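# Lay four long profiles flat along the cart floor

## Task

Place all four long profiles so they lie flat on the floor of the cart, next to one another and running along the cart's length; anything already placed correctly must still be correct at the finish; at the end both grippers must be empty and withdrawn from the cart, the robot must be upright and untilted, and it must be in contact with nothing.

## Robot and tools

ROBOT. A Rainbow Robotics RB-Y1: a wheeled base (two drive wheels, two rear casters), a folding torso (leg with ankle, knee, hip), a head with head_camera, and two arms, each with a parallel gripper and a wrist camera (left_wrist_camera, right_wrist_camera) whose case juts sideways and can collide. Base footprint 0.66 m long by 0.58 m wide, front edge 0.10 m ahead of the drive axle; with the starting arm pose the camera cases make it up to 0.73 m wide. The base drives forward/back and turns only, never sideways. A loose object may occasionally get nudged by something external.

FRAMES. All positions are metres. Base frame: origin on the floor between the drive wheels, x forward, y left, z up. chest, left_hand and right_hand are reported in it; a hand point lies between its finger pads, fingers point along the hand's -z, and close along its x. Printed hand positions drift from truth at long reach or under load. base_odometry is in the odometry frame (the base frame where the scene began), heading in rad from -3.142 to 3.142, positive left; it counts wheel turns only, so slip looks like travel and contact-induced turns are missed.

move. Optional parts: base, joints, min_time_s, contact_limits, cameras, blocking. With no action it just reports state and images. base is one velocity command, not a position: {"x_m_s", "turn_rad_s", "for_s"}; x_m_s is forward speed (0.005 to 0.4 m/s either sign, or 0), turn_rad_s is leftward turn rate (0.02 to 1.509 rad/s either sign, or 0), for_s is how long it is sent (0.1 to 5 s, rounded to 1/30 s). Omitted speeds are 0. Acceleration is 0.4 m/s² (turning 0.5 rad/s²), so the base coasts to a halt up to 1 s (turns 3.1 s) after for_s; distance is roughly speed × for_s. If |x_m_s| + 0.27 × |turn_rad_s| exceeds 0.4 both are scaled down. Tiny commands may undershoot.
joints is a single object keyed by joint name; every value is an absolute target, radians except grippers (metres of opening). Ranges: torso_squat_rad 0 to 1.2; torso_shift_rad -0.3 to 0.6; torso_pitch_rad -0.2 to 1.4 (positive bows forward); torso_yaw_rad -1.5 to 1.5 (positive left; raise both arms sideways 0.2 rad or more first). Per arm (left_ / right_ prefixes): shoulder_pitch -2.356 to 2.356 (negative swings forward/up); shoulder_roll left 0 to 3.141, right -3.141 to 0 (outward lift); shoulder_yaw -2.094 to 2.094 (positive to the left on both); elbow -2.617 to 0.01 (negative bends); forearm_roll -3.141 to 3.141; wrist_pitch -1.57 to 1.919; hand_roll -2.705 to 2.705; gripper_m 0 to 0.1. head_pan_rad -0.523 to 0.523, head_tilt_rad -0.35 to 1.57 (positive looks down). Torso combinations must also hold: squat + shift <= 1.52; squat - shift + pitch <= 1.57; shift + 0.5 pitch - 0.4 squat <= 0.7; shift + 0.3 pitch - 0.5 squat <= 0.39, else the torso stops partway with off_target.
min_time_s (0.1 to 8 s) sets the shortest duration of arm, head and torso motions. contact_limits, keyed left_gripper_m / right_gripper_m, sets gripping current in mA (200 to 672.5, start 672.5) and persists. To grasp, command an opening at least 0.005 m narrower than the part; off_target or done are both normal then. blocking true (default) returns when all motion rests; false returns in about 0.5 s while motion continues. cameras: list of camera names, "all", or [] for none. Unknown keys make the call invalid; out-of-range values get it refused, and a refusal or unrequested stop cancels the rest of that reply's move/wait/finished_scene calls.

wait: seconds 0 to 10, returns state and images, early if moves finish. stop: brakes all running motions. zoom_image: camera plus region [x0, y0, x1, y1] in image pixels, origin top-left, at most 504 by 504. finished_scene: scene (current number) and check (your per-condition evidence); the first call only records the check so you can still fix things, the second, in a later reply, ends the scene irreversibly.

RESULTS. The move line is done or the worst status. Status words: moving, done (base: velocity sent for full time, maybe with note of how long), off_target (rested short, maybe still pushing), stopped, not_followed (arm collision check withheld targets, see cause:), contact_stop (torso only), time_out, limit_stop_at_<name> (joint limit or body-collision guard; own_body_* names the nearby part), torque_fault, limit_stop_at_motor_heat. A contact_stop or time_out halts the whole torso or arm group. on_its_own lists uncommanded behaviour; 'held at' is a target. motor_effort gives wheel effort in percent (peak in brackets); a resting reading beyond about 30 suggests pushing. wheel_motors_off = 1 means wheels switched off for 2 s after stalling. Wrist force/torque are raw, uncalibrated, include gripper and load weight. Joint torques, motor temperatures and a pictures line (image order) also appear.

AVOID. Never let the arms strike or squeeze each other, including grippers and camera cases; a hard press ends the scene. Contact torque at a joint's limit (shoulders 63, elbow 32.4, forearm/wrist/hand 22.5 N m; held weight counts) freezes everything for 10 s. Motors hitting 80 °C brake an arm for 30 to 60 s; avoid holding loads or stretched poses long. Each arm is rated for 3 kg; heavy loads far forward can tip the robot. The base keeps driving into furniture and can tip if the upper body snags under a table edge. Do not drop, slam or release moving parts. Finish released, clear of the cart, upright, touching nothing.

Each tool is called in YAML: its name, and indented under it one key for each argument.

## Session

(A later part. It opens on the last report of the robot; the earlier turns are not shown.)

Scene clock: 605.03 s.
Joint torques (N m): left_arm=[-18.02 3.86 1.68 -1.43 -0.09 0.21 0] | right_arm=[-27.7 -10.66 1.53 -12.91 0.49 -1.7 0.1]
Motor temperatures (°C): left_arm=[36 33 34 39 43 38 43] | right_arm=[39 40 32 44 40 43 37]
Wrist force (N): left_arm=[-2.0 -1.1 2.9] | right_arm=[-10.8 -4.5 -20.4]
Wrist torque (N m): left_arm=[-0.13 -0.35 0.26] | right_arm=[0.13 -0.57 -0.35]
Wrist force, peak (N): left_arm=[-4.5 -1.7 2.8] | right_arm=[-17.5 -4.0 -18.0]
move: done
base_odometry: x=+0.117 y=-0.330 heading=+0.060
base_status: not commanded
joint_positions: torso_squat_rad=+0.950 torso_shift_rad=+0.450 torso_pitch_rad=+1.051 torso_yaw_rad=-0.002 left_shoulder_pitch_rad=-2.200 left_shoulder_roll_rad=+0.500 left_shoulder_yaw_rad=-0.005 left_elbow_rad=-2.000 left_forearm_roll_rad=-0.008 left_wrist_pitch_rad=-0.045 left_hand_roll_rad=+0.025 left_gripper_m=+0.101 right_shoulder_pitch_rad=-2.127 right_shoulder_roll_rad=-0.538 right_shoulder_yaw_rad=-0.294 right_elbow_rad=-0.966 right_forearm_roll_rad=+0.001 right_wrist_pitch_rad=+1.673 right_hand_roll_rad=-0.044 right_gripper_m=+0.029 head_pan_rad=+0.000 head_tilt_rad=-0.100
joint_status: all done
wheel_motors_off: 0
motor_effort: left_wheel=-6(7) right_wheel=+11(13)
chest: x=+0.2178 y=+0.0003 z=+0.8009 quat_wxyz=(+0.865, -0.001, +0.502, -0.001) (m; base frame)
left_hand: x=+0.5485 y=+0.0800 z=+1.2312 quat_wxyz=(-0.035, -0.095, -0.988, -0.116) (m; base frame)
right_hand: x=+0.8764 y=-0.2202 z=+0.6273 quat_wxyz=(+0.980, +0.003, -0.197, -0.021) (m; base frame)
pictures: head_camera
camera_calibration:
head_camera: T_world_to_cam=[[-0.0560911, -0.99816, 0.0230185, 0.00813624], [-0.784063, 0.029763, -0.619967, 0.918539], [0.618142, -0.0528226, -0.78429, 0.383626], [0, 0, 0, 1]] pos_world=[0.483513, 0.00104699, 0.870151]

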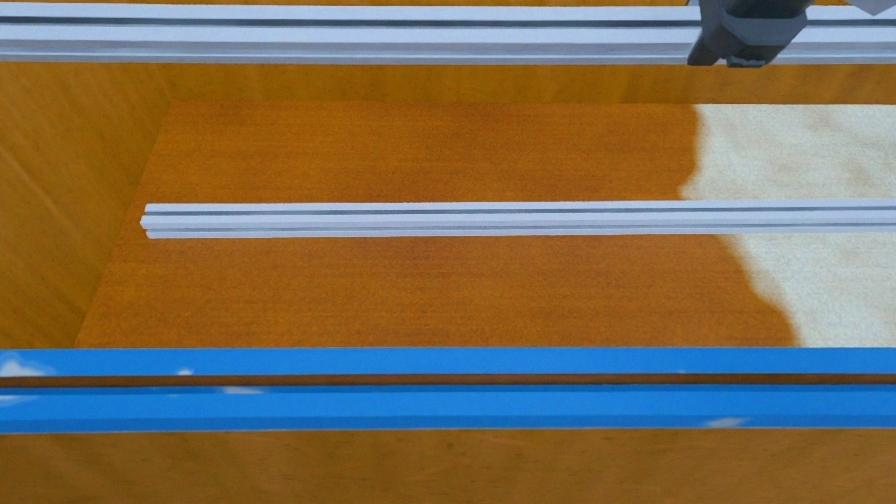

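move:
  base: {"x_m_s":0.2,"for_s":1.3}
  cameras: []

move:
  joints: {"right_shoulder_pitch_rad":-1.694,"right_shoulder_roll_rad":-0.394,"right_shoulder_yaw_rad":-0.346,"right_elbow_rad":-1.041,"right_wrist_pitch_rad":1.493}
  min_time_s: 1.5
  cameras: ["head_camera","right_wrist_camera"]

move:
  base: {"x_m_s":0.1,"for_s":0.88}
  cameras: ["head_camera","right_wrist_camera"]

Scene clock: 615.13 s.
Joint torques (N m): left_arm=[-17.6 4.62 1.53 -1.16 -0.05 0.43 0.23] | right_arm=[-27.54 -11.22 1.91 -13.54 0.44 -1.83 0.04]
Motor temperatures (°C): left_arm=[36 33 34 38 43 38 43] | right_arm=[40 40 32 44 40 42 37]
Wrist force (N): left_arm=[-2.1 -1.2 3.0] | right_arm=[-10.8 -4.6 -20.6]
Wrist torque (N m): left_arm=[-0.14 -0.34 0.28] | right_arm=[0.01 -0.55 -0.40]
Wrist force, peak (N): left_arm=[-2.6 -1.1 3.5] | right_arm=[-10.7 -4.8 -21.7]
move: done
base_odometry: x=+0.377 y=-0.314 heading=+0.060
base_status: done (sent for 1.3 of 1.3 s)
joint_positions: torso_squat_rad=+0.950 torso_shift_rad=+0.450 torso_pitch_rad=+1.051 torso_yaw_rad=-0.002 left_shoulder_pitch_rad=-2.200 left_shoulder_roll_rad=+0.500 left_shoulder_yaw_rad=-0.005 left_elbow_rad=-2.000 left_forearm_roll_rad=-0.008 left_wrist_pitch_rad=-0.045 left_hand_roll_rad=+0.025 left_gripper_m=+0.101 right_shoulder_pitch_rad=-2.127 right_shoulder_roll_rad=-0.538 right_shoulder_yaw_rad=-0.294 right_elbow_rad=-0.966 right_forearm_roll_rad=+0.001 right_wrist_pitch_rad=+1.673 right_hand_roll_rad=-0.044 right_gripper_m=+0.029 head_pan_rad=+0.000 head_tilt_rad=-0.100
joint_status: not commanded
wheel_motors_off: 0
motor_effort: left_wheel=-4(19) right_wheel=+3(37)
chest: x=+0.2178 y=+0.0003 z=+0.8009 quat_wxyz=(+0.865, -0.001, +0.502, -0.001) (m; base frame)
left_hand: x=+0.5485 y=+0.0800 z=+1.2312 quat_wxyz=(-0.035, -0.095, -0.988, -0.116) (m; base frame)
right_hand: x=+0.8764 y=-0.2202 z=+0.6272 quat_wxyz=(+0.980, +0.003, -0.197, -0.021) (m; base frame)
pictures: none
No camera images: "cameras" was empty.

Scene clock: 616.93 s.
Joint torques (N m): left_arm=[-16.94 3.71 1.73 -0.99 -0.04 0.42 0.19] | right_arm=[-23.83 -8.6 -0.37 -13.64 0.81 -1.01 -0.01]
Motor temperatures (°C): left_arm=[36 33 34 38 43 38 43] | right_arm=[40 40 32 44 40 42 37]
Wrist force (N): left_arm=[-1.6 -1.3 3.0] | right_arm=[-7.8 -4.2 -21.5]
Wrist torque (N m): left_arm=[-0.11 -0.32 0.29] | right_arm=[0.06 -0.49 -0.41]
Wrist force, peak (N): left_arm=[-2.0 -1.4 3.3] | right_arm=[-8.7 -4.6 -22.2]
move: done
base_odometry: x=+0.377 y=-0.314 heading=+0.060
base_status: not commanded
joint_positions: torso_squat_rad=+0.950 torso_shift_rad=+0.450 torso_pitch_rad=+1.051 torso_yaw_rad=-0.002 left_shoulder_pitch_rad=-2.200 left_shoulder_roll_rad=+0.500 left_shoulder_yaw_rad=-0.005 left_elbow_rad=-2.000 left_forearm_roll_rad=-0.008 left_wrist_pitch_rad=-0.045 left_hand_roll_rad=+0.025 left_gripper_m=+0.101 right_shoulder_pitch_rad=-1.693 right_shoulder_roll_rad=-0.394 right_shoulder_yaw_rad=-0.346 right_elbow_rad=-1.040 right_forearm_roll_rad=+0.001 right_wrist_pitch_rad=+1.493 right_hand_roll_rad=-0.044 right_gripper_m=+0.029 head_pan_rad=+0.000 head_tilt_rad=-0.100
joint_status: all done
wheel_motors_off: 0
motor_effort: left_wheel=-5(6) right_wheel=+4(6)
chest: x=+0.2178 y=+0.0003 z=+0.8009 quat_wxyz=(+0.865, -0.001, +0.502, -0.001) (m; base frame)
left_hand: x=+0.5485 y=+0.0800 z=+1.2312 quat_wxyz=(-0.036, -0.095, -0.988, -0.116) (m; base frame)
right_hand: x=+0.7819 y=-0.2212 z=+0.4137 quat_wxyz=(+0.995, +0.000, -0.098, -0.022) (m; base frame)
pictures: head_camera, right_wrist_camera
camera_calibration:
head_camera: T_world_to_cam=[[-0.0560885, -0.998161, 0.0230115, 0.00814057], [-0.784043, 0.0297636, -0.619992, 0.918548], [0.618167, -0.0528165, -0.784271, 0.383617], [0, 0, 0, 1]] pos_world=[0.483499, 0.00104757, 0.870164]
right_wrist_camera: T_world_to_cam=[[-0.977442, 0.0614579, -0.202066, 0.86311], [-0.0364699, 0.893244, 0.448091, 0.070911], [0.208033, 0.445352, -0.870852, 0.370167], [0, 0, 0, 1]] pos_world=[0.769219, -0.28124, 0.464991]

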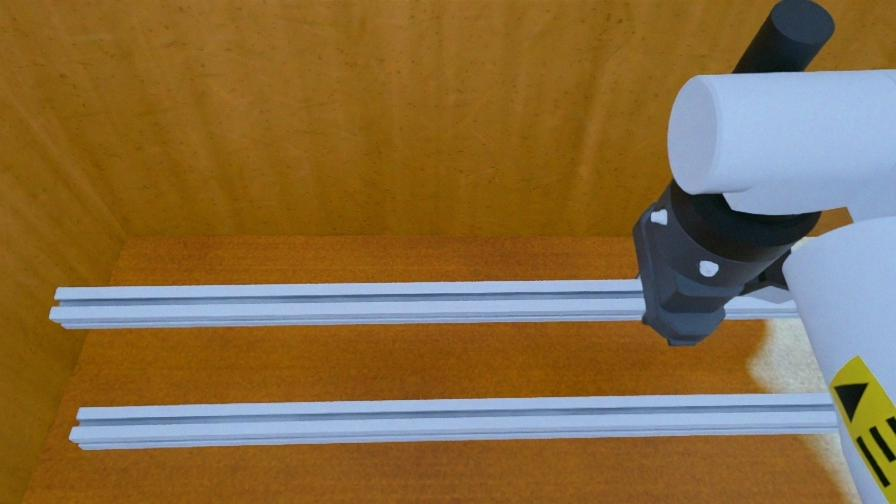

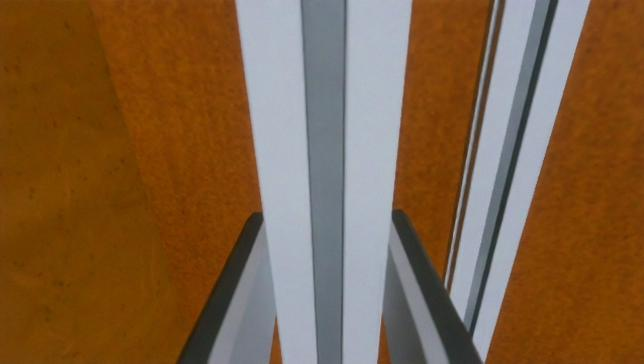

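Scene clock: 618.50 s.
Joint torques (N m): left_arm=[-17.83 3.94 1.78 -1.65 -0.19 0.23 0.24] | right_arm=[-23.13 -9.16 -0.75 -12.91 0.72 -0.82 0.09]
Motor temperatures (°C): left_arm=[36 33 34 38 43 38 43] | right_arm=[40 40 32 44 40 42 37]
Wrist force (N): left_arm=[-1.4 -1.2 3.3] | right_arm=[-8.0 -4.5 -21.6]
Wrist torque (N m): left_arm=[-0.12 -0.31 0.27] | right_arm=[-0.02 -0.51 -0.38]
Wrist force, peak (N): left_arm=[-2.3 -1.1 3.4] | right_arm=[-8.7 -4.2 -22.1]
move: done
base_odometry: x=+0.463 y=-0.309 heading=+0.059
base_status: done (sent for 0.87 of 0.87 s)
joint_positions: torso_squat_rad=+0.950 torso_shift_rad=+0.450 torso_pitch_rad=+1.051 torso_yaw_rad=-0.002 left_shoulder_pitch_rad=-2.200 left_shoulder_roll_rad=+0.500 left_shoulder_yaw_rad=-0.005 left_elbow_rad=-2.000 left_forearm_roll_rad=-0.008 left_wrist_pitch_rad=-0.045 left_hand_roll_rad=+0.025 left_gripper_m=+0.101 right_shoulder_pitch_rad=-1.693 right_shoulder_roll_rad=-0.394 right_shoulder_yaw_rad=-0.346 right_elbow_rad=-1.040 right_forearm_roll_rad=+0.001 right_wrist_pitch_rad=+1.493 right_hand_roll_rad=-0.044 right_gripper_m=+0.029 head_pan_rad=+0.000 head_tilt_rad=-0.100
joint_status: not commanded
wheel_motors_off: 0
motor_effort: left_wheel=-6(19) right_wheel=+2(32)
chest: x=+0.2178 y=+0.0003 z=+0.8009 quat_wxyz=(+0.865, -0.001, +0.502, -0.001) (m; base frame)
left_hand: x=+0.5484 y=+0.0800 z=+1.2312 quat_wxyz=(-0.036, -0.095, -0.988, -0.116) (m; base frame)
right_hand: x=+0.7820 y=-0.2211 z=+0.4138 quat_wxyz=(+0.995, +0.000, -0.098, -0.022) (m; base frame)
pictures: head_camera, right_wrist_camera
camera_calibration:
head_camera: T_world_to_cam=[[-0.0560892, -0.998161, 0.0230104, 0.00814128], [-0.784028, 0.0297636, -0.620011, 0.918557], [0.618186, -0.0528167, -0.784256, 0.383606], [0, 0, 0, 1]] pos_world=[0.483492, 0.00104754, 0.870173]
right_wrist_camera: T_world_to_cam=[[-0.977383, 0.0614583, -0.202351, 0.863282], [-0.036608, 0.893226, 0.448114, 0.0709447], [0.208285, 0.445387, -0.870774, 0.370008], [0, 0, 0, 1]] pos_world=[0.769287, -0.281222, 0.465088]

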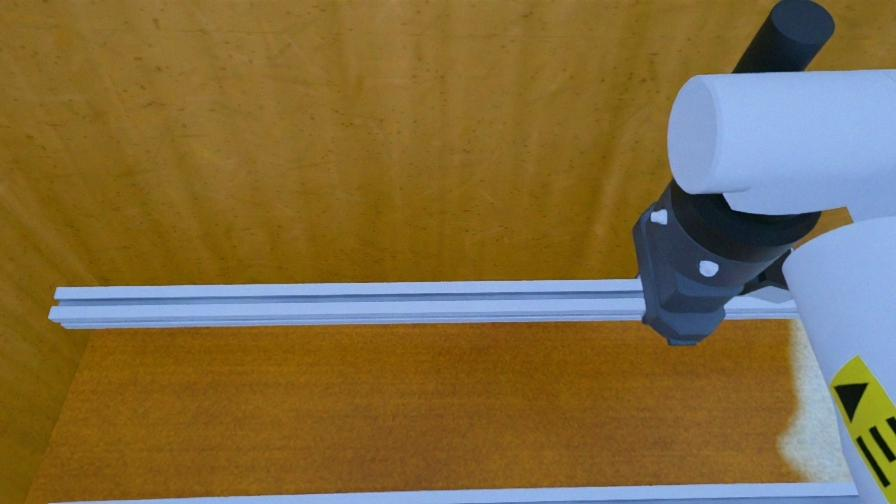

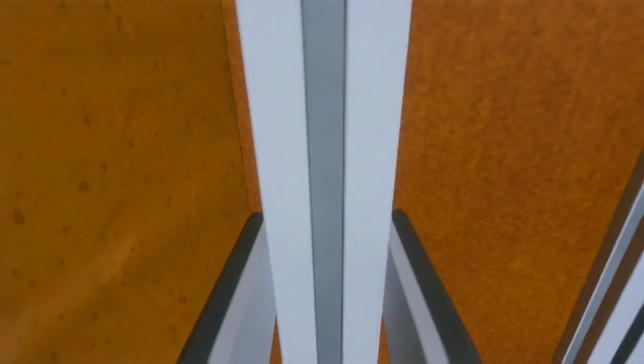

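move:
  joints: {"right_shoulder_pitch_rad":-1.74,"right_shoulder_roll_rad":-0.41,"right_shoulder_yaw_rad":-0.344,"right_elbow_rad":-0.721,"right_wrist_pitch_rad":1.422}
  min_time_s: 1
  cameras: []

move:
  joints: {"right_shoulder_pitch_rad":-1.697,"right_shoulder_roll_rad":-0.395,"right_shoulder_yaw_rad":-0.346,"right_elbow_rad":-0.638,"right_wrist_pitch_rad":1.293}
  min_time_s: 1
  cameras: ["right_wrist_camera"]

move:
  joints: {"right_shoulder_pitch_rad":-1.736,"right_shoulder_roll_rad":-0.409,"right_shoulder_yaw_rad":-0.344,"right_elbow_rad":-0.519,"right_wrist_pitch_rad":1.215}
  min_time_s: 1.5
  cameras: ["right_wrist_camera","head_camera"]

Scene clock: 625.13 s.
Joint torques (N m): left_arm=[-17.34 3.87 1.94 -1 -0.15 0.26 0.28] | right_arm=[-23.15 -10.58 1.19 -11.64 0.55 -0.3 0.05]
Motor temperatures (°C): left_arm=[37 33 34 37 43 38 43] | right_arm=[40 40 32 44 40 42 37]
Wrist force (N): left_arm=[-1.9 -1.1 3.3] | right_arm=[-4.8 -4.4 -22.0]
Wrist torque (N m): left_arm=[-0.14 -0.34 0.28] | right_arm=[0.01 -0.49 -0.40]
Wrist force, peak (N): left_arm=[-2.1 -1.6 3.4] | right_arm=[-6.8 -3.9 -22.5]
move: done
base_odometry: x=+0.463 y=-0.309 heading=+0.059
base_status: not commanded
joint_positions: torso_squat_rad=+0.950 torso_shift_rad=+0.450 torso_pitch_rad=+1.051 torso_yaw_rad=-0.002 left_shoulder_pitch_rad=-2.200 left_shoulder_roll_rad=+0.500 left_shoulder_yaw_rad=-0.005 left_elbow_rad=-2.000 left_forearm_roll_rad=-0.008 left_wrist_pitch_rad=-0.045 left_hand_roll_rad=+0.025 left_gripper_m=+0.101 right_shoulder_pitch_rad=-1.739 right_shoulder_roll_rad=-0.409 right_shoulder_yaw_rad=-0.344 right_elbow_rad=-0.720 right_forearm_roll_rad=+0.001 right_wrist_pitch_rad=+1.422 right_hand_roll_rad=-0.044 right_gripper_m=+0.029 head_pan_rad=+0.000 head_tilt_rad=-0.100
joint_status: all done
wheel_motors_off: 0
motor_effort: left_wheel=-6(7) right_wheel=+6(6)
chest: x=+0.2178 y=+0.0003 z=+0.8009 quat_wxyz=(+0.865, -0.001, +0.502, -0.001) (m; base frame)
left_hand: x=+0.5484 y=+0.0800 z=+1.2313 quat_wxyz=(-0.036, -0.095, -0.988, -0.116) (m; base frame)
right_hand: x=+0.7361 y=-0.2207 z=+0.3497 quat_wxyz=(+1.000, -0.001, +0.002, -0.022) (m; base frame)
pictures: none
No camera images: "cameras" was empty.

Scene clock: 626.43 s.
Joint torques (N m): left_arm=[-17.47 3.89 1.74 -1.02 -0.05 0.42 0.32] | right_arm=[-12.3 -3.5 -0.24 -5.09 0.46 -0.69 -0.23]
Motor temperatures (°C): left_arm=[37 33 34 37 43 38 43] | right_arm=[40 40 32 44 40 42 37]
Wrist force (N): left_arm=[-1.7 -1.3 3.3] | right_arm=[-6.4 -5.6 6.9]
Wrist torque (N m): left_arm=[-0.13 -0.33 0.25] | right_arm=[0.21 0.01 -0.55]
Wrist force, peak (N): left_arm=[-2.0 -1.4 3.3] | right_arm=[-5.0 -4.3 -21.8]
move: done
base_odometry: x=+0.463 y=-0.309 heading=+0.059
base_status: not commanded
joint_positions: torso_squat_rad=+0.950 torso_shift_rad=+0.450 torso_pitch_rad=+1.050 torso_yaw_rad=-0.002 left_shoulder_pitch_rad=-2.200 left_shoulder_roll_rad=+0.500 left_shoulder_yaw_rad=-0.005 left_elbow_rad=-2.000 left_forearm_roll_rad=-0.008 left_wrist_pitch_rad=-0.045 left_hand_roll_rad=+0.025 left_gripper_m=+0.101 right_shoulder_pitch_rad=-1.698 right_shoulder_roll_rad=-0.396 right_shoulder_yaw_rad=-0.346 right_elbow_rad=-0.639 right_forearm_roll_rad=+0.001 right_wrist_pitch_rad=+1.293 right_hand_roll_rad=-0.044 right_gripper_m=+0.029 head_pan_rad=+0.000 head_tilt_rad=-0.100
joint_status: all done
wheel_motors_off: 0
motor_effort: left_wheel=-6(7) right_wheel=+6(6)
chest: x=+0.2174 y=+0.0003 z=+0.8012 quat_wxyz=(+0.865, -0.001, +0.501, -0.001) (m; base frame)
left_hand: x=+0.5475 y=+0.0800 z=+1.2320 quat_wxyz=(-0.036, -0.095, -0.988, -0.116) (m; base frame)
right_hand: x=+0.7186 y=-0.2216 z=+0.3121 quat_wxyz=(+1.000, -0.002, -0.002, -0.022) (m; base frame)
pictures: right_wrist_camera
camera_calibration:
right_wrist_camera: T_world_to_cam=[[-0.998021, 0.0620896, -0.00990051, 0.735693], [0.051136, 0.893192, 0.446758, 0.0519186], [0.0365821, 0.445368, -0.8946, 0.425693], [0, 0, 0, 1]] pos_world=[0.716009, -0.281642, 0.364913]

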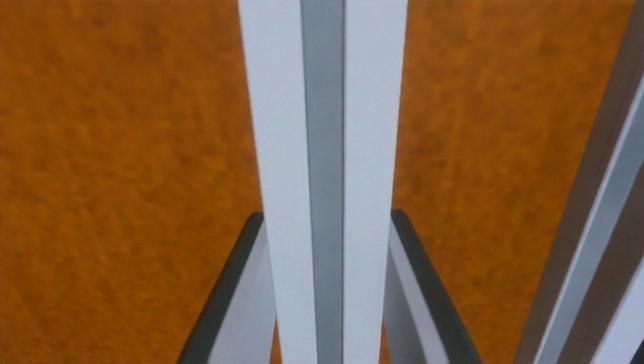

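Scene clock: 628.23 s.
Joint torques (N m): left_arm=[-17.64 4.07 1.58 -0.95 -0.31 0.19 0.43] | right_arm=[-4.44 -3.48 1.66 0.08 0.43 -3.86 -0.11]
Motor temperatures (°C): left_arm=[37 33 34 37 43 38 43] | right_arm=[40 40 32 44 40 42 37]
Wrist force (N): left_arm=[-1.6 -1.2 3.0] | right_arm=[-15.8 -3.7 43.1]
Wrist torque (N m): left_arm=[-0.12 -0.32 0.25] | right_arm=[-0.02 0.83 -0.57]
Wrist force, peak (N): left_arm=[-2.1 -1.4 3.3] | right_arm=[-22.5 -5.7 43.3]
move: done
base_odometry: x=+0.463 y=-0.309 heading=+0.059
base_status: not commanded
joint_positions: torso_squat_rad=+0.950 torso_shift_rad=+0.449 torso_pitch_rad=+1.048 torso_yaw_rad=-0.002 left_shoulder_pitch_rad=-2.200 left_shoulder_roll_rad=+0.500 left_shoulder_yaw_rad=-0.005 left_elbow_rad=-2.000 left_forearm_roll_rad=-0.008 left_wrist_pitch_rad=-0.045 left_hand_roll_rad=+0.025 left_gripper_m=+0.101 right_shoulder_pitch_rad=-1.740 right_shoulder_roll_rad=-0.410 right_shoulder_yaw_rad=-0.344 right_elbow_rad=-0.521 right_forearm_roll_rad=+0.001 right_wrist_pitch_rad=+1.216 right_hand_roll_rad=-0.044 right_gripper_m=+0.030 head_pan_rad=+0.000 head_tilt_rad=-0.100
joint_status: all done
wheel_motors_off: 0
motor_effort: left_wheel=-6(7) right_wheel=+7(11)
chest: x=+0.2168 y=+0.0004 z=+0.8018 quat_wxyz=(+0.866, -0.001, +0.500, -0.001) (m; base frame)
left_hand: x=+0.5462 y=+0.0803 z=+1.2331 quat_wxyz=(-0.037, -0.095, -0.988, -0.116) (m; base frame)
right_hand: x=+0.7199 y=-0.2212 z=+0.3047 quat_wxyz=(+1.000, -0.002, -0.004, -0.022) (m; base frame)
pictures: head_camera, right_wrist_camera
camera_calibration:
head_camera: T_world_to_cam=[[-0.0561858, -0.998148, 0.0233019, 0.00795574], [-0.78217, 0.0294992, -0.622366, 0.919829], [0.620526, -0.0531942, -0.78238, 0.382869], [0, 0, 0, 1]] pos_world=[0.48233, 0.00117323, 0.871834]
right_wrist_camera: T_world_to_cam=[[-0.997969, 0.0620744, -0.014283, 0.738223], [0.0491403, 0.892976, 0.447415, 0.0560643], [0.0405273, 0.445804, -0.894213, 0.416019], [0, 0, 0, 1]] pos_world=[0.717109, -0.281352, 0.357469]

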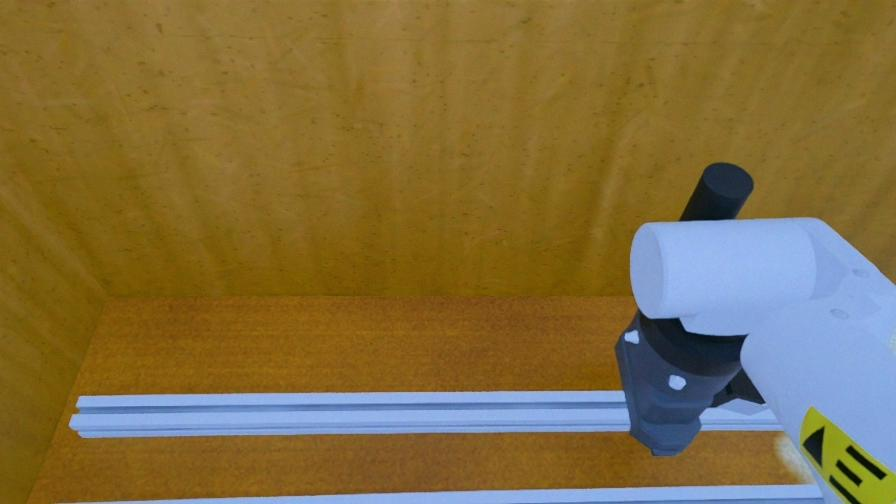

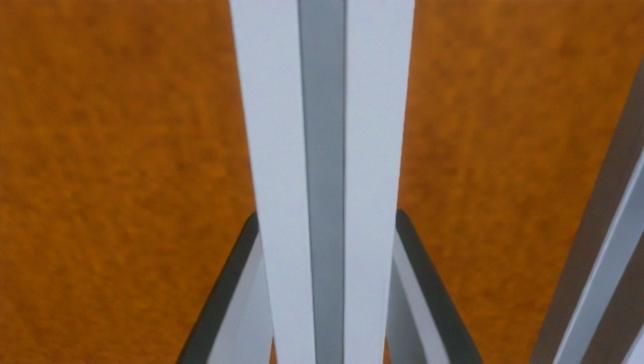

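move:
  joints: {"right_gripper_m":0.048}
  cameras: []

move:
  joints: {"right_shoulder_pitch_rad":-1.74,"right_shoulder_roll_rad":-0.41,"right_shoulder_yaw_rad":-0.344,"right_elbow_rad":-0.721,"right_wrist_pitch_rad":1.422}
  min_time_s: 1
  cameras: ["right_wrist_camera"]

move:
  base: {"x_m_s":-0.1,"for_s":1}
  joints: {"right_shoulder_pitch_rad":-1.694,"right_shoulder_roll_rad":-0.394,"right_shoulder_yaw_rad":-0.346,"right_elbow_rad":-1.041,"right_wrist_pitch_rad":1.493}
  min_time_s: 1
  cameras: ["head_camera"]

move:
  joints: {"right_shoulder_pitch_rad":-2.128,"right_shoulder_roll_rad":-0.539,"right_shoulder_yaw_rad":-0.294,"right_elbow_rad":-0.967,"right_wrist_pitch_rad":1.673}
  min_time_s: 1.2
  cameras: ["head_camera"]

move:
  base: {"x_m_s":-0.3,"for_s":2.2}
  cameras: ["head_camera"]

Scene clock: 636.07 s.
Joint torques (N m): left_arm=[-17.17 3.88 1.97 -1.06 -0.06 0.23 0.31] | right_arm=[-13.17 -5.85 1.6 -4.83 0.61 0.11 0.02]
Motor temperatures (°C): left_arm=[37 33 34 37 43 38 43] | right_arm=[39 40 32 43 40 42 37]
Wrist force (N): left_arm=[-1.7 -1.0 3.2] | right_arm=[-3.2 -4.0 1.2]
Wrist torque (N m): left_arm=[-0.17 -0.33 0.27] | right_arm=[0.12 -0.17 -0.37]
Wrist force, peak (N): left_arm=[-3.2 -1.4 3.5] | right_arm=[-15.9 -4.0 43.4]
move: done
base_odometry: x=+0.463 y=-0.309 heading=+0.059
base_status: not commanded
joint_positions: torso_squat_rad=+0.950 torso_shift_rad=+0.450 torso_pitch_rad=+1.049 torso_yaw_rad=-0.002 left_shoulder_pitch_rad=-2.200 left_shoulder_roll_rad=+0.500 left_shoulder_yaw_rad=-0.005 left_elbow_rad=-2.000 left_forearm_roll_rad=-0.008 left_wrist_pitch_rad=-0.045 left_hand_roll_rad=+0.025 left_gripper_m=+0.101 right_shoulder_pitch_rad=-1.737 right_shoulder_roll_rad=-0.410 right_shoulder_yaw_rad=-0.344 right_elbow_rad=-0.520 right_forearm_roll_rad=+0.001 right_wrist_pitch_rad=+1.215 right_hand_roll_rad=-0.044 right_gripper_m=+0.048 head_pan_rad=+0.000 head_tilt_rad=-0.100
joint_status: all done
wheel_motors_off: 0
motor_effort: left_wheel=-6(15) right_wheel=+5(12)
chest: x=+0.2173 y=+0.0003 z=+0.8013 quat_wxyz=(+0.865, -0.001, +0.501, -0.001) (m; base frame)
left_hand: x=+0.5474 y=+0.0802 z=+1.2320 quat_wxyz=(-0.036, -0.095, -0.988, -0.116) (m; base frame)
right_hand: x=+0.7182 y=-0.2213 z=+0.3021 quat_wxyz=(+1.000, -0.002, -0.002, -0.022) (m; base frame)
pictures: none
No camera images: "cameras" was empty.

Scene clock: 637.37 s.
Joint torques (N m): left_arm=[-17.96 3.26 1.6 -1.1 -0.22 0.24 0.01] | right_arm=[-19.61 -7.45 1.29 -9.54 0.41 -0.18 0.06]
Motor temperatures (°C): left_arm=[37 33 34 37 43 38 43] | right_arm=[39 40 32 43 40 42 37]
Wrist force (N): left_arm=[-1.7 -1.3 2.9] | right_arm=[-4.9 -4.2 -12.4]
Wrist torque (N m): left_arm=[-0.11 -0.33 0.28] | right_arm=[0.03 -0.50 -0.37]
Wrist force, peak (N): left_arm=[-1.7 -1.4 3.7] | right_arm=[-8.3 -4.3 -14.1]
move: done
base_odometry: x=+0.463 y=-0.309 heading=+0.059
base_status: not commanded
joint_positions: torso_squat_rad=+0.950 torso_shift_rad=+0.450 torso_pitch_rad=+1.050 torso_yaw_rad=-0.002 left_shoulder_pitch_rad=-2.200 left_shoulder_roll_rad=+0.500 left_shoulder_yaw_rad=-0.005 left_elbow_rad=-2.000 left_forearm_roll_rad=-0.008 left_wrist_pitch_rad=-0.045 left_hand_roll_rad=+0.025 left_gripper_m=+0.101 right_shoulder_pitch_rad=-1.740 right_shoulder_roll_rad=-0.410 right_shoulder_yaw_rad=-0.344 right_elbow_rad=-0.721 right_forearm_roll_rad=+0.001 right_wrist_pitch_rad=+1.422 right_hand_roll_rad=-0.044 right_gripper_m=+0.048 head_pan_rad=+0.000 head_tilt_rad=-0.100
joint_status: all done
wheel_motors_off: 0
motor_effort: left_wheel=-6(7) right_wheel=+6(9)
chest: x=+0.2175 y=+0.0003 z=+0.8011 quat_wxyz=(+0.865, -0.001, +0.501, -0.001) (m; base frame)
left_hand: x=+0.5478 y=+0.0802 z=+1.2317 quat_wxyz=(-0.036, -0.095, -0.988, -0.116) (m; base frame)
right_hand: x=+0.7369 y=-0.2210 z=+0.3511 quat_wxyz=(+1.000, -0.002, +0.000, -0.022) (m; base frame)
pictures: right_wrist_camera
camera_calibration:
right_wrist_camera: T_world_to_cam=[[-0.998045, 0.0621725, -0.0063239, 0.753097], [0.0527854, 0.892849, 0.447252, 0.0315776], [0.033453, 0.446044, -0.894386, 0.461983], [0, 0, 0, 1]] pos_world=[0.734504, -0.28108, 0.40383]

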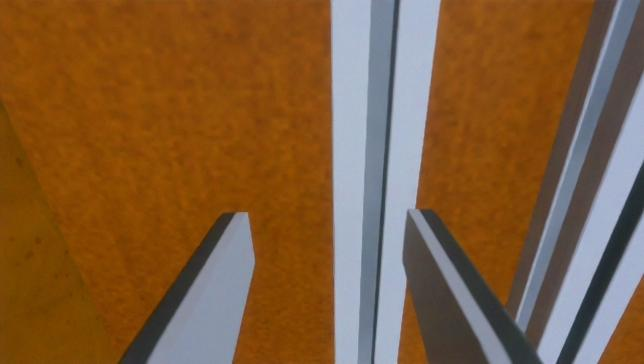

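Scene clock: 639.17 s.
Joint torques (N m): left_arm=[-17 3.39 1.58 -1.12 -0.12 0.21 0.39] | right_arm=[-19.47 -7.43 -0.3 -10.34 0.62 -0.47 -0.15]
Motor temperatures (°C): left_arm=[37 33 34 37 43 38 43] | right_arm=[39 40 32 43 40 42 37]
Wrist force (N): left_arm=[-1.3 -1.2 3.2] | right_arm=[-6.0 -4.1 -12.3]
Wrist torque (N m): left_arm=[-0.15 -0.28 0.25] | right_arm=[-0.05 -0.55 -0.38]
Wrist force, peak (N): left_arm=[-2.2 -1.2 3.3] | right_arm=[-6.8 -4.2 -12.9]
move: done
base_odometry: x=+0.363 y=-0.315 heading=+0.059
base_status: done (sent for 1 of 1 s)
joint_positions: torso_squat_rad=+0.950 torso_shift_rad=+0.450 torso_pitch_rad=+1.050 torso_yaw_rad=-0.002 left_shoulder_pitch_rad=-2.200 left_shoulder_roll_rad=+0.500 left_shoulder_yaw_rad=-0.005 left_elbow_rad=-2.000 left_forearm_roll_rad=-0.008 left_wrist_pitch_rad=-0.045 left_hand_roll_rad=+0.025 left_gripper_m=+0.101 right_shoulder_pitch_rad=-1.694 right_shoulder_roll_rad=-0.394 right_shoulder_yaw_rad=-0.346 right_elbow_rad=-1.041 right_forearm_roll_rad=+0.001 right_wrist_pitch_rad=+1.493 right_hand_roll_rad=-0.044 right_gripper_m=+0.048 head_pan_rad=+0.000 head_tilt_rad=-0.100
joint_status: all done
wheel_motors_off: 0
motor_effort: left_wheel=+1(31) right_wheel=+5(20)
chest: x=+0.2175 y=+0.0003 z=+0.8011 quat_wxyz=(+0.865, -0.001, +0.501, -0.001) (m; base frame)
left_hand: x=+0.5479 y=+0.0802 z=+1.2317 quat_wxyz=(-0.036, -0.095, -0.988, -0.116) (m; base frame)
right_hand: x=+0.7826 y=-0.2212 z=+0.4151 quat_wxyz=(+0.995, +0.000, -0.100, -0.022) (m; base frame)
pictures: head_camera
camera_calibration:
head_camera: T_world_to_cam=[[-0.0560702, -0.998158, 0.0231486, 0.00807766], [-0.783618, 0.0296276, -0.620536, 0.918827], [0.618708, -0.0529332, -0.783836, 0.383436], [0, 0, 0, 1]] pos_world=[0.483227, 0.00113665, 0.87053]

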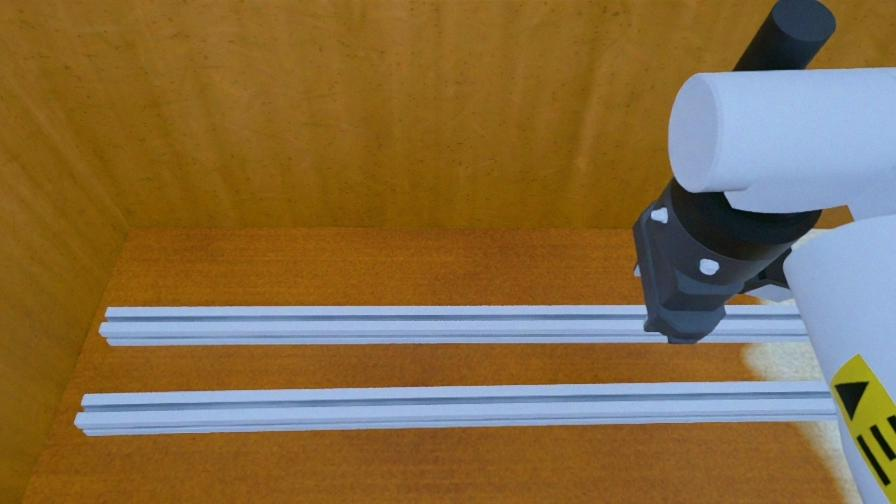

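Scene clock: 640.67 s.
Joint torques (N m): left_arm=[-17.36 3.25 1.47 -0.78 -0.08 0.14 0.22] | right_arm=[-22.65 -9.26 1.99 -9.53 0.43 -0.74 -0.09]
Motor temperatures (°C): left_arm=[37 33 34 37 43 38 43] | right_arm=[39 40 32 43 40 42 37]
Wrist force (N): left_arm=[-1.6 -1.5 2.9] | right_arm=[-7.3 -4.9 -11.8]
Wrist torque (N m): left_arm=[-0.10 -0.30 0.25] | right_arm=[0.04 -0.64 -0.39]
Wrist force, peak (N): left_arm=[-2.1 -1.5 3.4] | right_arm=[-6.2 -4.2 -13.2]
move: done
base_odometry: x=+0.364 y=-0.315 heading=+0.059
base_status: not commanded
joint_positions: torso_squat_rad=+0.950 torso_shift_rad=+0.450 torso_pitch_rad=+1.050 torso_yaw_rad=-0.002 left_shoulder_pitch_rad=-2.200 left_shoulder_roll_rad=+0.500 left_shoulder_yaw_rad=-0.005 left_elbow_rad=-2.000 left_forearm_roll_rad=-0.008 left_wrist_pitch_rad=-0.045 left_hand_roll_rad=+0.025 left_gripper_m=+0.101 right_shoulder_pitch_rad=-2.128 right_shoulder_roll_rad=-0.539 right_shoulder_yaw_rad=-0.294 right_elbow_rad=-0.967 right_forearm_roll_rad=+0.001 right_wrist_pitch_rad=+1.673 right_hand_roll_rad=-0.044 right_gripper_m=+0.048 head_pan_rad=+0.000 head_tilt_rad=-0.100
joint_status: all done
wheel_motors_off: 0
motor_effort: left_wheel=-1(1) right_wheel=+4(7)
chest: x=+0.2176 y=+0.0003 z=+0.8010 quat_wxyz=(+0.865, -0.001, +0.501, -0.001) (m; base frame)
left_hand: x=+0.5479 y=+0.0802 z=+1.2316 quat_wxyz=(-0.036, -0.095, -0.988, -0.116) (m; base frame)
right_hand: x=+0.8767 y=-0.2202 z=+0.6291 quat_wxyz=(+0.980, +0.003, -0.199, -0.021) (m; base frame)
pictures: head_camera
camera_calibration:
head_camera: T_world_to_cam=[[-0.0560834, -0.998158, 0.023132, 0.00808579], [-0.783649, 0.029651, -0.620496, 0.918805], [0.618667, -0.0529268, -0.783869, 0.383448], [0, 0, 0, 1]] pos_world=[0.483247, 0.00112207, 0.8705]

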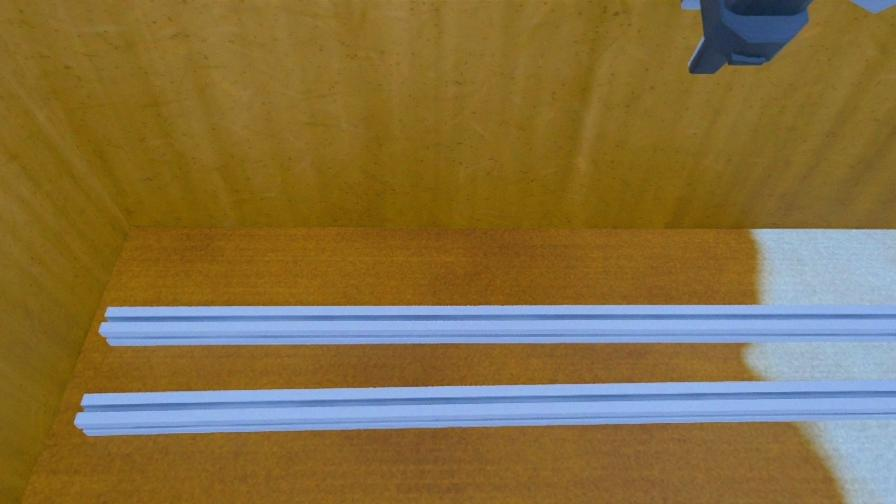

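Scene clock: 652.77 s.
Joint torques (N m): left_arm=[-16.81 3.59 2.33 -1.46 0.11 0.32 0.24] | right_arm=[-23.24 -7.01 0.55 -9.6 0.16 -0.8 -0.27]
Motor temperatures (°C): left_arm=[37 33 34 37 43 38 43] | right_arm=[40 40 32 43 40 41 37]
Wrist force (N): left_arm=[-1.4 -1.1 3.2] | right_arm=[-7.2 -4.5 -12.0]
Wrist torque (N m): left_arm=[-0.14 -0.27 0.27] | right_arm=[0.01 -0.64 -0.40]
Wrist force, peak (N): left_arm=[-6.8 -1.5 4.5] | right_arm=[82.2 -3.9 -31.3]
move: torque_fault
TORQUE FAULT: right_wrist_pitch_rad reached its load limit. The robot stopped for 10 seconds, dropped its targets and accepts commands again. The stop added 8.9 s to the call.
base_odometry: x=-0.177 y=-0.347 heading=+0.060
base_status: torque_fault (sent for 2.1 of 2.2 s)
joint_positions: torso_squat_rad=+0.950 torso_shift_rad=+0.450 torso_pitch_rad=+1.050 torso_yaw_rad=-0.002 left_shoulder_pitch_rad=-2.200 left_shoulder_roll_rad=+0.500 left_shoulder_yaw_rad=-0.005 left_elbow_rad=-2.000 left_forearm_roll_rad=-0.008 left_wrist_pitch_rad=-0.045 left_hand_roll_rad=+0.025 left_gripper_m=+0.101 right_shoulder_pitch_rad=-2.131 right_shoulder_roll_rad=-0.540 right_shoulder_yaw_rad=-0.294 right_elbow_rad=-0.969 right_forearm_roll_rad=+0.001 right_wrist_pitch_rad=+1.666 right_hand_roll_rad=-0.044 right_gripper_m=+0.048 head_pan_rad=+0.000 head_tilt_rad=-0.100
joint_status: not commanded
wheel_motors_off: 0
on_its_own: right_wrist_pitch_rad is held at +1.666, not at your +1.673, since a torque_fault
motor_effort: left_wheel=-1(85) right_wheel=+3(87)
chest: x=+0.2176 y=+0.0003 z=+0.8011 quat_wxyz=(+0.865, -0.001, +0.501, -0.001) (m; base frame)
left_hand: x=+0.5479 y=+0.0801 z=+1.2316 quat_wxyz=(-0.036, -0.095, -0.988, -0.116) (m; base frame)
right_hand: x=+0.8791 y=-0.2206 z=+0.6323 quat_wxyz=(+0.979, +0.003, -0.205, -0.022) (m; base frame)
pictures: head_camera
camera_calibration:
head_camera: T_world_to_cam=[[-0.0560711, -0.998161, 0.0230559, 0.00812035], [-0.783632, 0.0296872, -0.620516, 0.918817], [0.61869, -0.0528603, -0.783855, 0.383438], [0, 0, 0, 1]] pos_world=[0.48324, 0.00109701, 0.870513]

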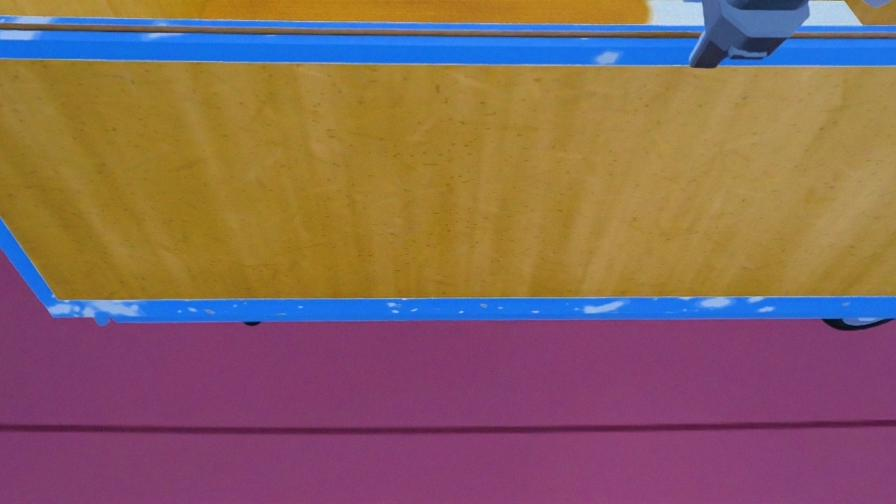

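move:
  base: {"x_m_s":0.1,"for_s":0.3}
  cameras: []

move:
  joints: {"torso_squat_rad":0.8,"right_wrist_pitch_rad":1.2}
  cameras: ["head_camera"]

Scene clock: 670.30 s.
Joint torques (N m): left_arm=[-17.29 2.95 1.82 -1.2 0.08 0.28 0.05] | right_arm=[-22.97 -9.94 0.14 -10.07 0.58 -1.24 0.1]
Motor temperatures (°C): left_arm=[37 33 34 37 43 38 43] | right_arm=[40 40 32 42 40 41 37]
Wrist force (N): left_arm=[-1.9 -1.2 3.1] | right_arm=[-7.2 -4.7 -12.1]
Wrist torque (N m): left_arm=[-0.15 -0.37 0.25] | right_arm=[0.02 -0.64 -0.39]
Wrist force, peak (N): left_arm=[-2.8 -1.8 3.1] | right_arm=[-89.0 9.9 55.1]
move: torque_fault
TORQUE FAULT: right_wrist_pitch_rad reached its load limit. The robot stopped for 10 seconds, dropped its targets and accepts commands again. The stop added 9.2 s to the call.
base_odometry: x=-0.151 y=-0.345 heading=+0.060
base_status: torque_fault (sent for 0.3 of 0.3 s)
joint_positions: torso_squat_rad=+0.950 torso_shift_rad=+0.450 torso_pitch_rad=+1.050 torso_yaw_rad=-0.002 left_shoulder_pitch_rad=-2.200 left_shoulder_roll_rad=+0.500 left_shoulder_yaw_rad=-0.005 left_elbow_rad=-2.000 left_forearm_roll_rad=-0.008 left_wrist_pitch_rad=-0.045 left_hand_roll_rad=+0.025 left_gripper_m=+0.101 right_shoulder_pitch_rad=-2.130 right_shoulder_roll_rad=-0.539 right_shoulder_yaw_rad=-0.294 right_elbow_rad=-0.968 right_forearm_roll_rad=+0.001 right_wrist_pitch_rad=+1.676 right_hand_roll_rad=-0.044 right_gripper_m=+0.048 head_pan_rad=+0.000 head_tilt_rad=-0.100
joint_status: not commanded
wheel_motors_off: 0
motor_effort: left_wheel=+1(23) right_wheel=-2(38)
chest: x=+0.2175 y=+0.0003 z=+0.8011 quat_wxyz=(+0.865, -0.001, +0.501, -0.001) (m; base frame)
left_hand: x=+0.5477 y=+0.0801 z=+1.2318 quat_wxyz=(-0.036, -0.095, -0.988, -0.116) (m; base frame)
right_hand: x=+0.8767 y=-0.2196 z=+0.6308 quat_wxyz=(+0.980, +0.003, -0.199, -0.021) (m; base frame)
pictures: none
No camera images: "cameras" was empty.

not run: a stop that you did not command came earlier in this reply.

move:
  joints: {"torso_squat_rad":0.8}
  cameras: ["head_camera","right_wrist_camera"]

Scene clock: 673.77 s.
Joint torques (N m): left_arm=[-16.92 2.7 2.12 -1.05 -0.07 0.28 0.25] | right_arm=[-23.07 -8.98 0.52 -9.82 0.64 -1.15 -0.07]
Motor temperatures (°C): left_arm=[37 33 34 37 43 38 43] | right_arm=[40 40 32 42 40 41 37]
Wrist force (N): left_arm=[-1.7 -1.4 3.0] | right_arm=[-7.5 -4.7 -12.2]
Wrist torque (N m): left_arm=[-0.10 -0.30 0.28] | right_arm=[0.05 -0.63 -0.38]
Wrist force, peak (N): left_arm=[-2.0 -1.5 3.5] | right_arm=[-18.9 -4.3 -13.1]
move: done
base_odometry: x=-0.151 y=-0.345 heading=+0.060
base_status: not commanded
joint_positions: torso_squat_rad=+0.800 torso_shift_rad=+0.450 torso_pitch_rad=+1.050 torso_yaw_rad=-0.002 left_shoulder_pitch_rad=-2.200 left_shoulder_roll_rad=+0.500 left_shoulder_yaw_rad=-0.005 left_elbow_rad=-2.000 left_forearm_roll_rad=-0.008 left_wrist_pitch_rad=-0.045 left_hand_roll_rad=+0.025 left_gripper_m=+0.101 right_shoulder_pitch_rad=-2.130 right_shoulder_roll_rad=-0.539 right_shoulder_yaw_rad=-0.294 right_elbow_rad=-0.968 right_forearm_roll_rad=+0.001 right_wrist_pitch_rad=+1.675 right_hand_roll_rad=-0.044 right_gripper_m=+0.048 head_pan_rad=+0.000 head_tilt_rad=-0.100
joint_status: all done
wheel_motors_off: 0
motor_effort: left_wheel=-2(5) right_wheel=-3(4)
chest: x=+0.2526 y=+0.0003 z=+0.8735 quat_wxyz=(+0.865, -0.001, +0.501, -0.001) (m; base frame)
left_hand: x=+0.5830 y=+0.0801 z=+1.3041 quat_wxyz=(-0.036, -0.095, -0.988, -0.116) (m; base frame)
right_hand: x=+0.9118 y=-0.2197 z=+0.7029 quat_wxyz=(+0.980, +0.003, -0.199, -0.021) (m; base frame)
pictures: head_camera, right_wrist_camera
camera_calibration:
head_camera: T_world_to_cam=[[-0.0561083, -0.998158, 0.0230758, 0.00840504], [-0.783676, 0.0297079, -0.620459, 0.991204], [0.618631, -0.0528968, -0.783899, 0.418613], [0, 0, 0, 1]] pos_world=[0.518287, 0.00108627, 0.942958]
right_wrist_camera: T_world_to_cam=[[-0.916329, 0.0608132, -0.395781, 1.12871], [-0.127717, 0.892389, 0.432816, 0.038495], [0.379512, 0.44715, -0.809956, 0.395574], [0, 0, 0, 1]] pos_world=[0.889063, -0.279874, 0.750459]

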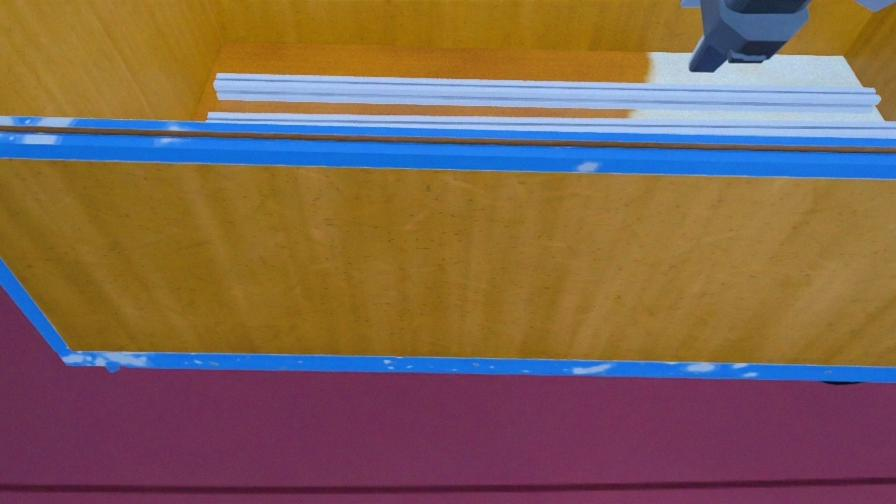

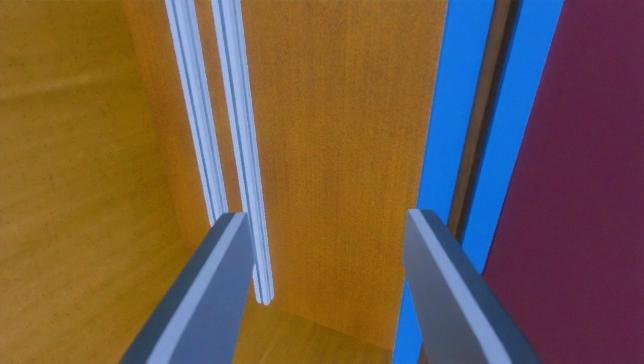

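move:
  base: {"x_m_s":-0.25,"for_s":1.0}
  cameras: ["head_camera"]

Scene clock: 678.90 s.
Joint torques (N m): left_arm=[-16.66 2.79 1.61 -0.64 0.01 0.27 0.09] | right_arm=[-24.04 -8.95 0.55 -9.99 0.52 -1.04 -0.07]
Motor temperatures (°C): left_arm=[37 33 34 36 43 38 43] | right_arm=[40 40 32 42 40 41 37]
Wrist force (N): left_arm=[-1.6 -1.5 3.1] | right_arm=[-7.2 -4.9 -11.7]
Wrist torque (N m): left_arm=[-0.09 -0.28 0.29] | right_arm=[0.07 -0.61 -0.38]
Wrist force, peak (N): left_arm=[-2.3 -1.4 3.2] | right_arm=[-7.3 -4.7 -12.3]
move: done
base_odometry: x=-0.400 y=-0.360 heading=+0.060
base_status: done (sent for 1 of 1 s)
joint_positions: torso_squat_rad=+0.800 torso_shift_rad=+0.450 torso_pitch_rad=+1.050 torso_yaw_rad=-0.002 left_shoulder_pitch_rad=-2.200 left_shoulder_roll_rad=+0.500 left_shoulder_yaw_rad=-0.005 left_elbow_rad=-2.000 left_forearm_roll_rad=-0.008 left_wrist_pitch_rad=-0.045 left_hand_roll_rad=+0.025 left_gripper_m=+0.101 right_shoulder_pitch_rad=-2.130 right_shoulder_roll_rad=-0.539 right_shoulder_yaw_rad=-0.294 right_elbow_rad=-0.968 right_forearm_roll_rad=+0.001 right_wrist_pitch_rad=+1.675 right_hand_roll_rad=-0.044 right_gripper_m=+0.048 head_pan_rad=+0.000 head_tilt_rad=-0.100
joint_status: not commanded
wheel_motors_off: 0
motor_effort: left_wheel=+4(24) right_wheel=+3(26)
chest: x=+0.2525 y=+0.0003 z=+0.8736 quat_wxyz=(+0.865, -0.001, +0.501, -0.001) (m; base frame)
left_hand: x=+0.5829 y=+0.0801 z=+1.3042 quat_wxyz=(-0.036, -0.095, -0.988, -0.116) (m; base frame)
right_hand: x=+0.9117 y=-0.2197 z=+0.7030 quat_wxyz=(+0.980, +0.003, -0.199, -0.021) (m; base frame)
pictures: head_camera
camera_calibration:
head_camera: T_world_to_cam=[[-0.056112, -0.998158, 0.0230667, 0.00840923], [-0.783577, 0.0297079, -0.620584, 0.991283], [0.618756, -0.0528968, -0.7838, 0.418579], [0, 0, 0, 1]] pos_world=[0.51822, 0.00108628, 0.943063]

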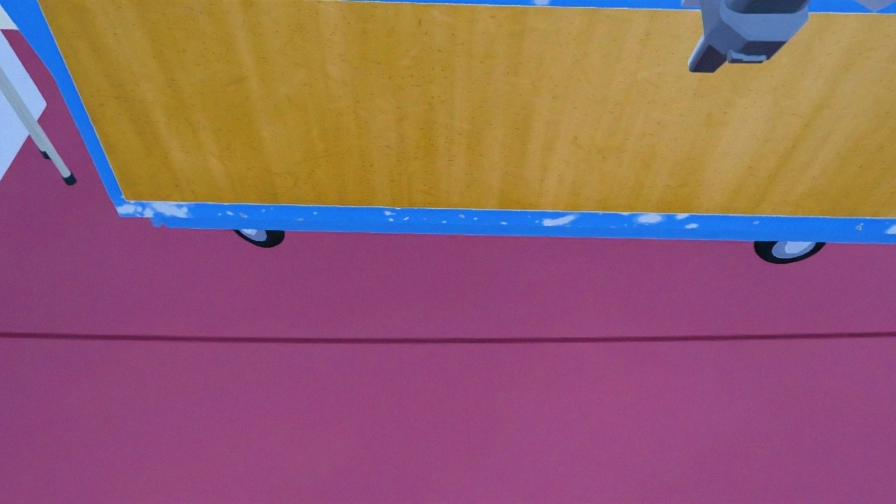

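move:
  base: {"turn_rad_s":0.5,"for_s":2.35}
  joints: {"torso_squat_rad":1.0,"torso_shift_rad":0,"torso_pitch_rad":0.44,"right_shoulder_pitch_rad":-0.551,"right_shoulder_roll_rad":-0.048,"right_shoulder_yaw_rad":-0.18,"right_elbow_rad":-0.901,"right_wrist_pitch_rad":-0.485,"right_hand_roll_rad":1.57,"left_shoulder_pitch_rad":-0.2,"left_shoulder_roll_rad":0.4,"left_elbow_rad":-2.2,"head_tilt_rad":0.3,"right_gripper_m":0.039}
  min_time_s: 3
  cameras: []

move:
  base: {"x_m_s":0.35,"for_s":4.14}
  cameras: []

move:
  base: {"turn_rad_s":-0.5,"for_s":2.47}
  cameras: ["head_camera","right_wrist_camera"]

Scene clock: 693.20 s.
Joint torques (N m): left_arm=[-7.55 2.76 3.48 -9.45 0.05 -1.55 0.21] | right_arm=[-11.06 -2.27 0.45 -9.6 0.3 -2.05 -0.24]
Motor temperatures (°C): left_arm=[37 33 34 37 43 38 43] | right_arm=[40 40 32 42 40 41 37]
Wrist force (N): left_arm=[-6.8 -2.0 -0.9] | right_arm=[-4.5 1.7 -6.7]
Wrist torque (N m): left_arm=[-0.12 -0.59 0.28] | right_arm=[-0.35 -0.43 -0.34]
Wrist force, peak (N): left_arm=[-7.9 -2.1 -0.3] | right_arm=[-7.4 -4.9 -12.0]
move: done
base_odometry: x=-0.400 y=-0.360 heading=+1.242
base_status: done (sent for 2.37 of 2.37 s)
joint_positions: torso_squat_rad=+1.000 torso_shift_rad=+0.000 torso_pitch_rad=+0.440 torso_yaw_rad=-0.002 left_shoulder_pitch_rad=-0.200 left_shoulder_roll_rad=+0.400 left_shoulder_yaw_rad=-0.005 left_elbow_rad=-2.200 left_forearm_roll_rad=-0.008 left_wrist_pitch_rad=-0.045 left_hand_roll_rad=+0.025 left_gripper_m=+0.101 right_shoulder_pitch_rad=-0.551 right_shoulder_roll_rad=-0.048 right_shoulder_yaw_rad=-0.180 right_elbow_rad=-0.901 right_forearm_roll_rad=+0.001 right_wrist_pitch_rad=-0.485 right_hand_roll_rad=+1.570 right_gripper_m=+0.039 head_pan_rad=+0.000 head_tilt_rad=+0.300
joint_status: all done
wheel_motors_off: 0
motor_effort: left_wheel=+4(33) right_wheel=+15(35)
chest: x=-0.0962 y=+0.0003 z=+0.9387 quat_wxyz=(+0.976, -0.001, +0.218, -0.001) (m; base frame)
left_hand: x=+0.3581 y=+0.1904 z=+0.8956 quat_wxyz=(+0.529, +0.020, -0.826, -0.192) (m; base frame)
right_hand: x=+0.4171 y=-0.2207 z=+0.5483 quat_wxyz=(+0.525, -0.475, -0.474, +0.525) (m; base frame)
pictures: none
No camera images: "cameras" was empty.

Scene clock: 698.57 s.
Joint torques (N m): left_arm=[-6.13 3.06 3.05 -9.49 0.01 -1.57 0.02] | right_arm=[-10.22 -1.89 0.62 -9.59 0.43 -1.99 -0.17]
Motor temperatures (°C): left_arm=[37 33 34 37 43 38 43] | right_arm=[40 40 32 42 40 41 37]
Wrist force (N): left_arm=[-6.7 -2.2 -0.7] | right_arm=[-4.4 1.7 -6.8]
Wrist torque (N m): left_arm=[-0.08 -0.57 0.30] | right_arm=[-0.37 -0.43 -0.35]
Wrist force, peak (N): left_arm=[-7.4 -2.4 -0.7] | right_arm=[-4.5 1.8 -7.4]
move: done
base_odometry: x=+0.065 y=+1.009 heading=+1.243
base_status: done (sent for 4.13 of 4.13 s)
joint_positions: torso_squat_rad=+1.000 torso_shift_rad=+0.000 torso_pitch_rad=+0.440 torso_yaw_rad=-0.002 left_shoulder_pitch_rad=-0.200 left_shoulder_roll_rad=+0.400 left_shoulder_yaw_rad=-0.005 left_elbow_rad=-2.200 left_forearm_roll_rad=-0.008 left_wrist_pitch_rad=-0.045 left_hand_roll_rad=+0.025 left_gripper_m=+0.101 right_shoulder_pitch_rad=-0.551 right_shoulder_roll_rad=-0.048 right_shoulder_yaw_rad=-0.180 right_elbow_rad=-0.901 right_forearm_roll_rad=+0.001 right_wrist_pitch_rad=-0.485 right_hand_roll_rad=+1.570 right_gripper_m=+0.039 head_pan_rad=+0.000 head_tilt_rad=+0.300
joint_status: not commanded
wheel_motors_off: 0
motor_effort: left_wheel=+11(38) right_wheel=-11(49)
chest: x=-0.0961 y=+0.0003 z=+0.9387 quat_wxyz=(+0.976, -0.001, +0.218, -0.001) (m; base frame)
left_hand: x=+0.3582 y=+0.1904 z=+0.8956 quat_wxyz=(+0.529, +0.020, -0.826, -0.192) (m; base frame)
right_hand: x=+0.4171 y=-0.2207 z=+0.5482 quat_wxyz=(+0.525, -0.475, -0.474, +0.525) (m; base frame)
pictures: none
No camera images: "cameras" was empty.

Scene clock: 702.37 s.
Joint torques (N m): left_arm=[-5.64 3.5 3.08 -9.36 -0.24 -1.67 0] | right_arm=[-10.17 -2.06 0.76 -9.56 0.4 -1.99 -0.29]
Motor temperatures (°C): left_arm=[37 33 34 37 43 38 43] | right_arm=[40 40 32 42 40 41 37]
Wrist force (N): left_arm=[-7.0 -2.0 -0.4] | right_arm=[-4.4 2.0 -6.8]
Wrist torque (N m): left_arm=[-0.12 -0.61 0.26] | right_arm=[-0.38 -0.43 -0.34]
Wrist force, peak (N): left_arm=[-7.2 -2.6 -0.7] | right_arm=[-4.8 1.9 -6.9]
move: done
base_odometry: x=+0.065 y=+1.009 heading=+0.010
base_status: done (sent for 2.47 of 2.47 s)
joint_positions: torso_squat_rad=+1.000 torso_shift_rad=+0.000 torso_pitch_rad=+0.440 torso_yaw_rad=-0.002 left_shoulder_pitch_rad=-0.200 left_shoulder_roll_rad=+0.400 left_shoulder_yaw_rad=-0.005 left_elbow_rad=-2.200 left_forearm_roll_rad=-0.008 left_wrist_pitch_rad=-0.045 left_hand_roll_rad=+0.025 left_gripper_m=+0.101 right_shoulder_pitch_rad=-0.551 right_shoulder_roll_rad=-0.048 right_shoulder_yaw_rad=-0.180 right_elbow_rad=-0.901 right_forearm_roll_rad=+0.001 right_wrist_pitch_rad=-0.485 right_hand_roll_rad=+1.570 right_gripper_m=+0.039 head_pan_rad=+0.000 head_tilt_rad=+0.300
joint_status: not commanded
wheel_motors_off: 0
motor_effort: left_wheel=+12(34) right_wheel=+1(42)
chest: x=-0.0961 y=+0.0003 z=+0.9387 quat_wxyz=(+0.976, -0.001, +0.218, -0.001) (m; base frame)
left_hand: x=+0.3582 y=+0.1904 z=+0.8956 quat_wxyz=(+0.529, +0.020, -0.826, -0.192) (m; base frame)
right_hand: x=+0.4171 y=-0.2207 z=+0.5482 quat_wxyz=(+0.525, -0.475, -0.474, +0.525) (m; base frame)
pictures: head_camera, right_wrist_camera
camera_calibration:
head_camera: T_world_to_cam=[[-0.0602482, -0.998129, 0.0104154, -0.00512038], [-0.637042, 0.0304153, -0.770228, 0.917684], [0.768471, -0.0530399, -0.637683, 0.642305], [0, 0, 0, 1]] pos_world=[0.0907027, 0.00104533, 1.11647]
right_wrist_camera: T_world_to_cam=[[0.00396046, -0.99984, -0.0174251, -0.211109], [-0.538003, 0.012558, -0.842849, 0.719438], [0.842934, 0.0127128, -0.537867, 0.0201261], [0, 0, 0, 1]] pos_world=[0.370931, -0.220366, 0.613524]

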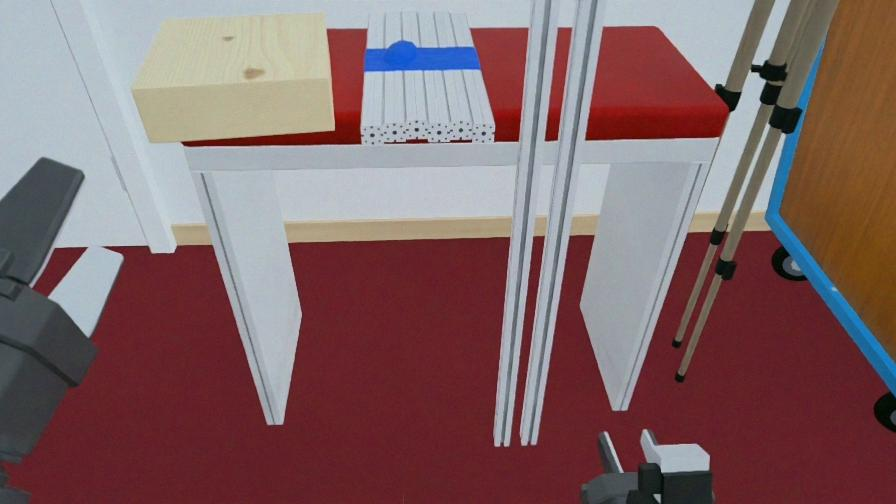

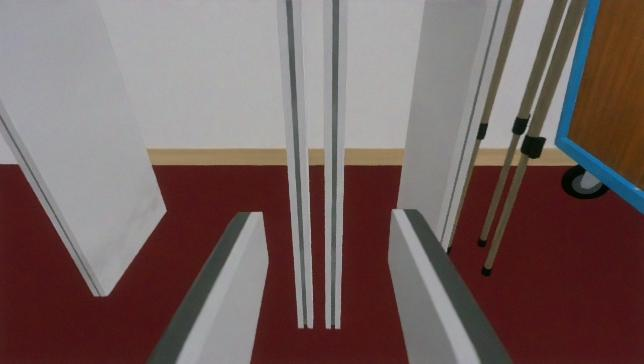

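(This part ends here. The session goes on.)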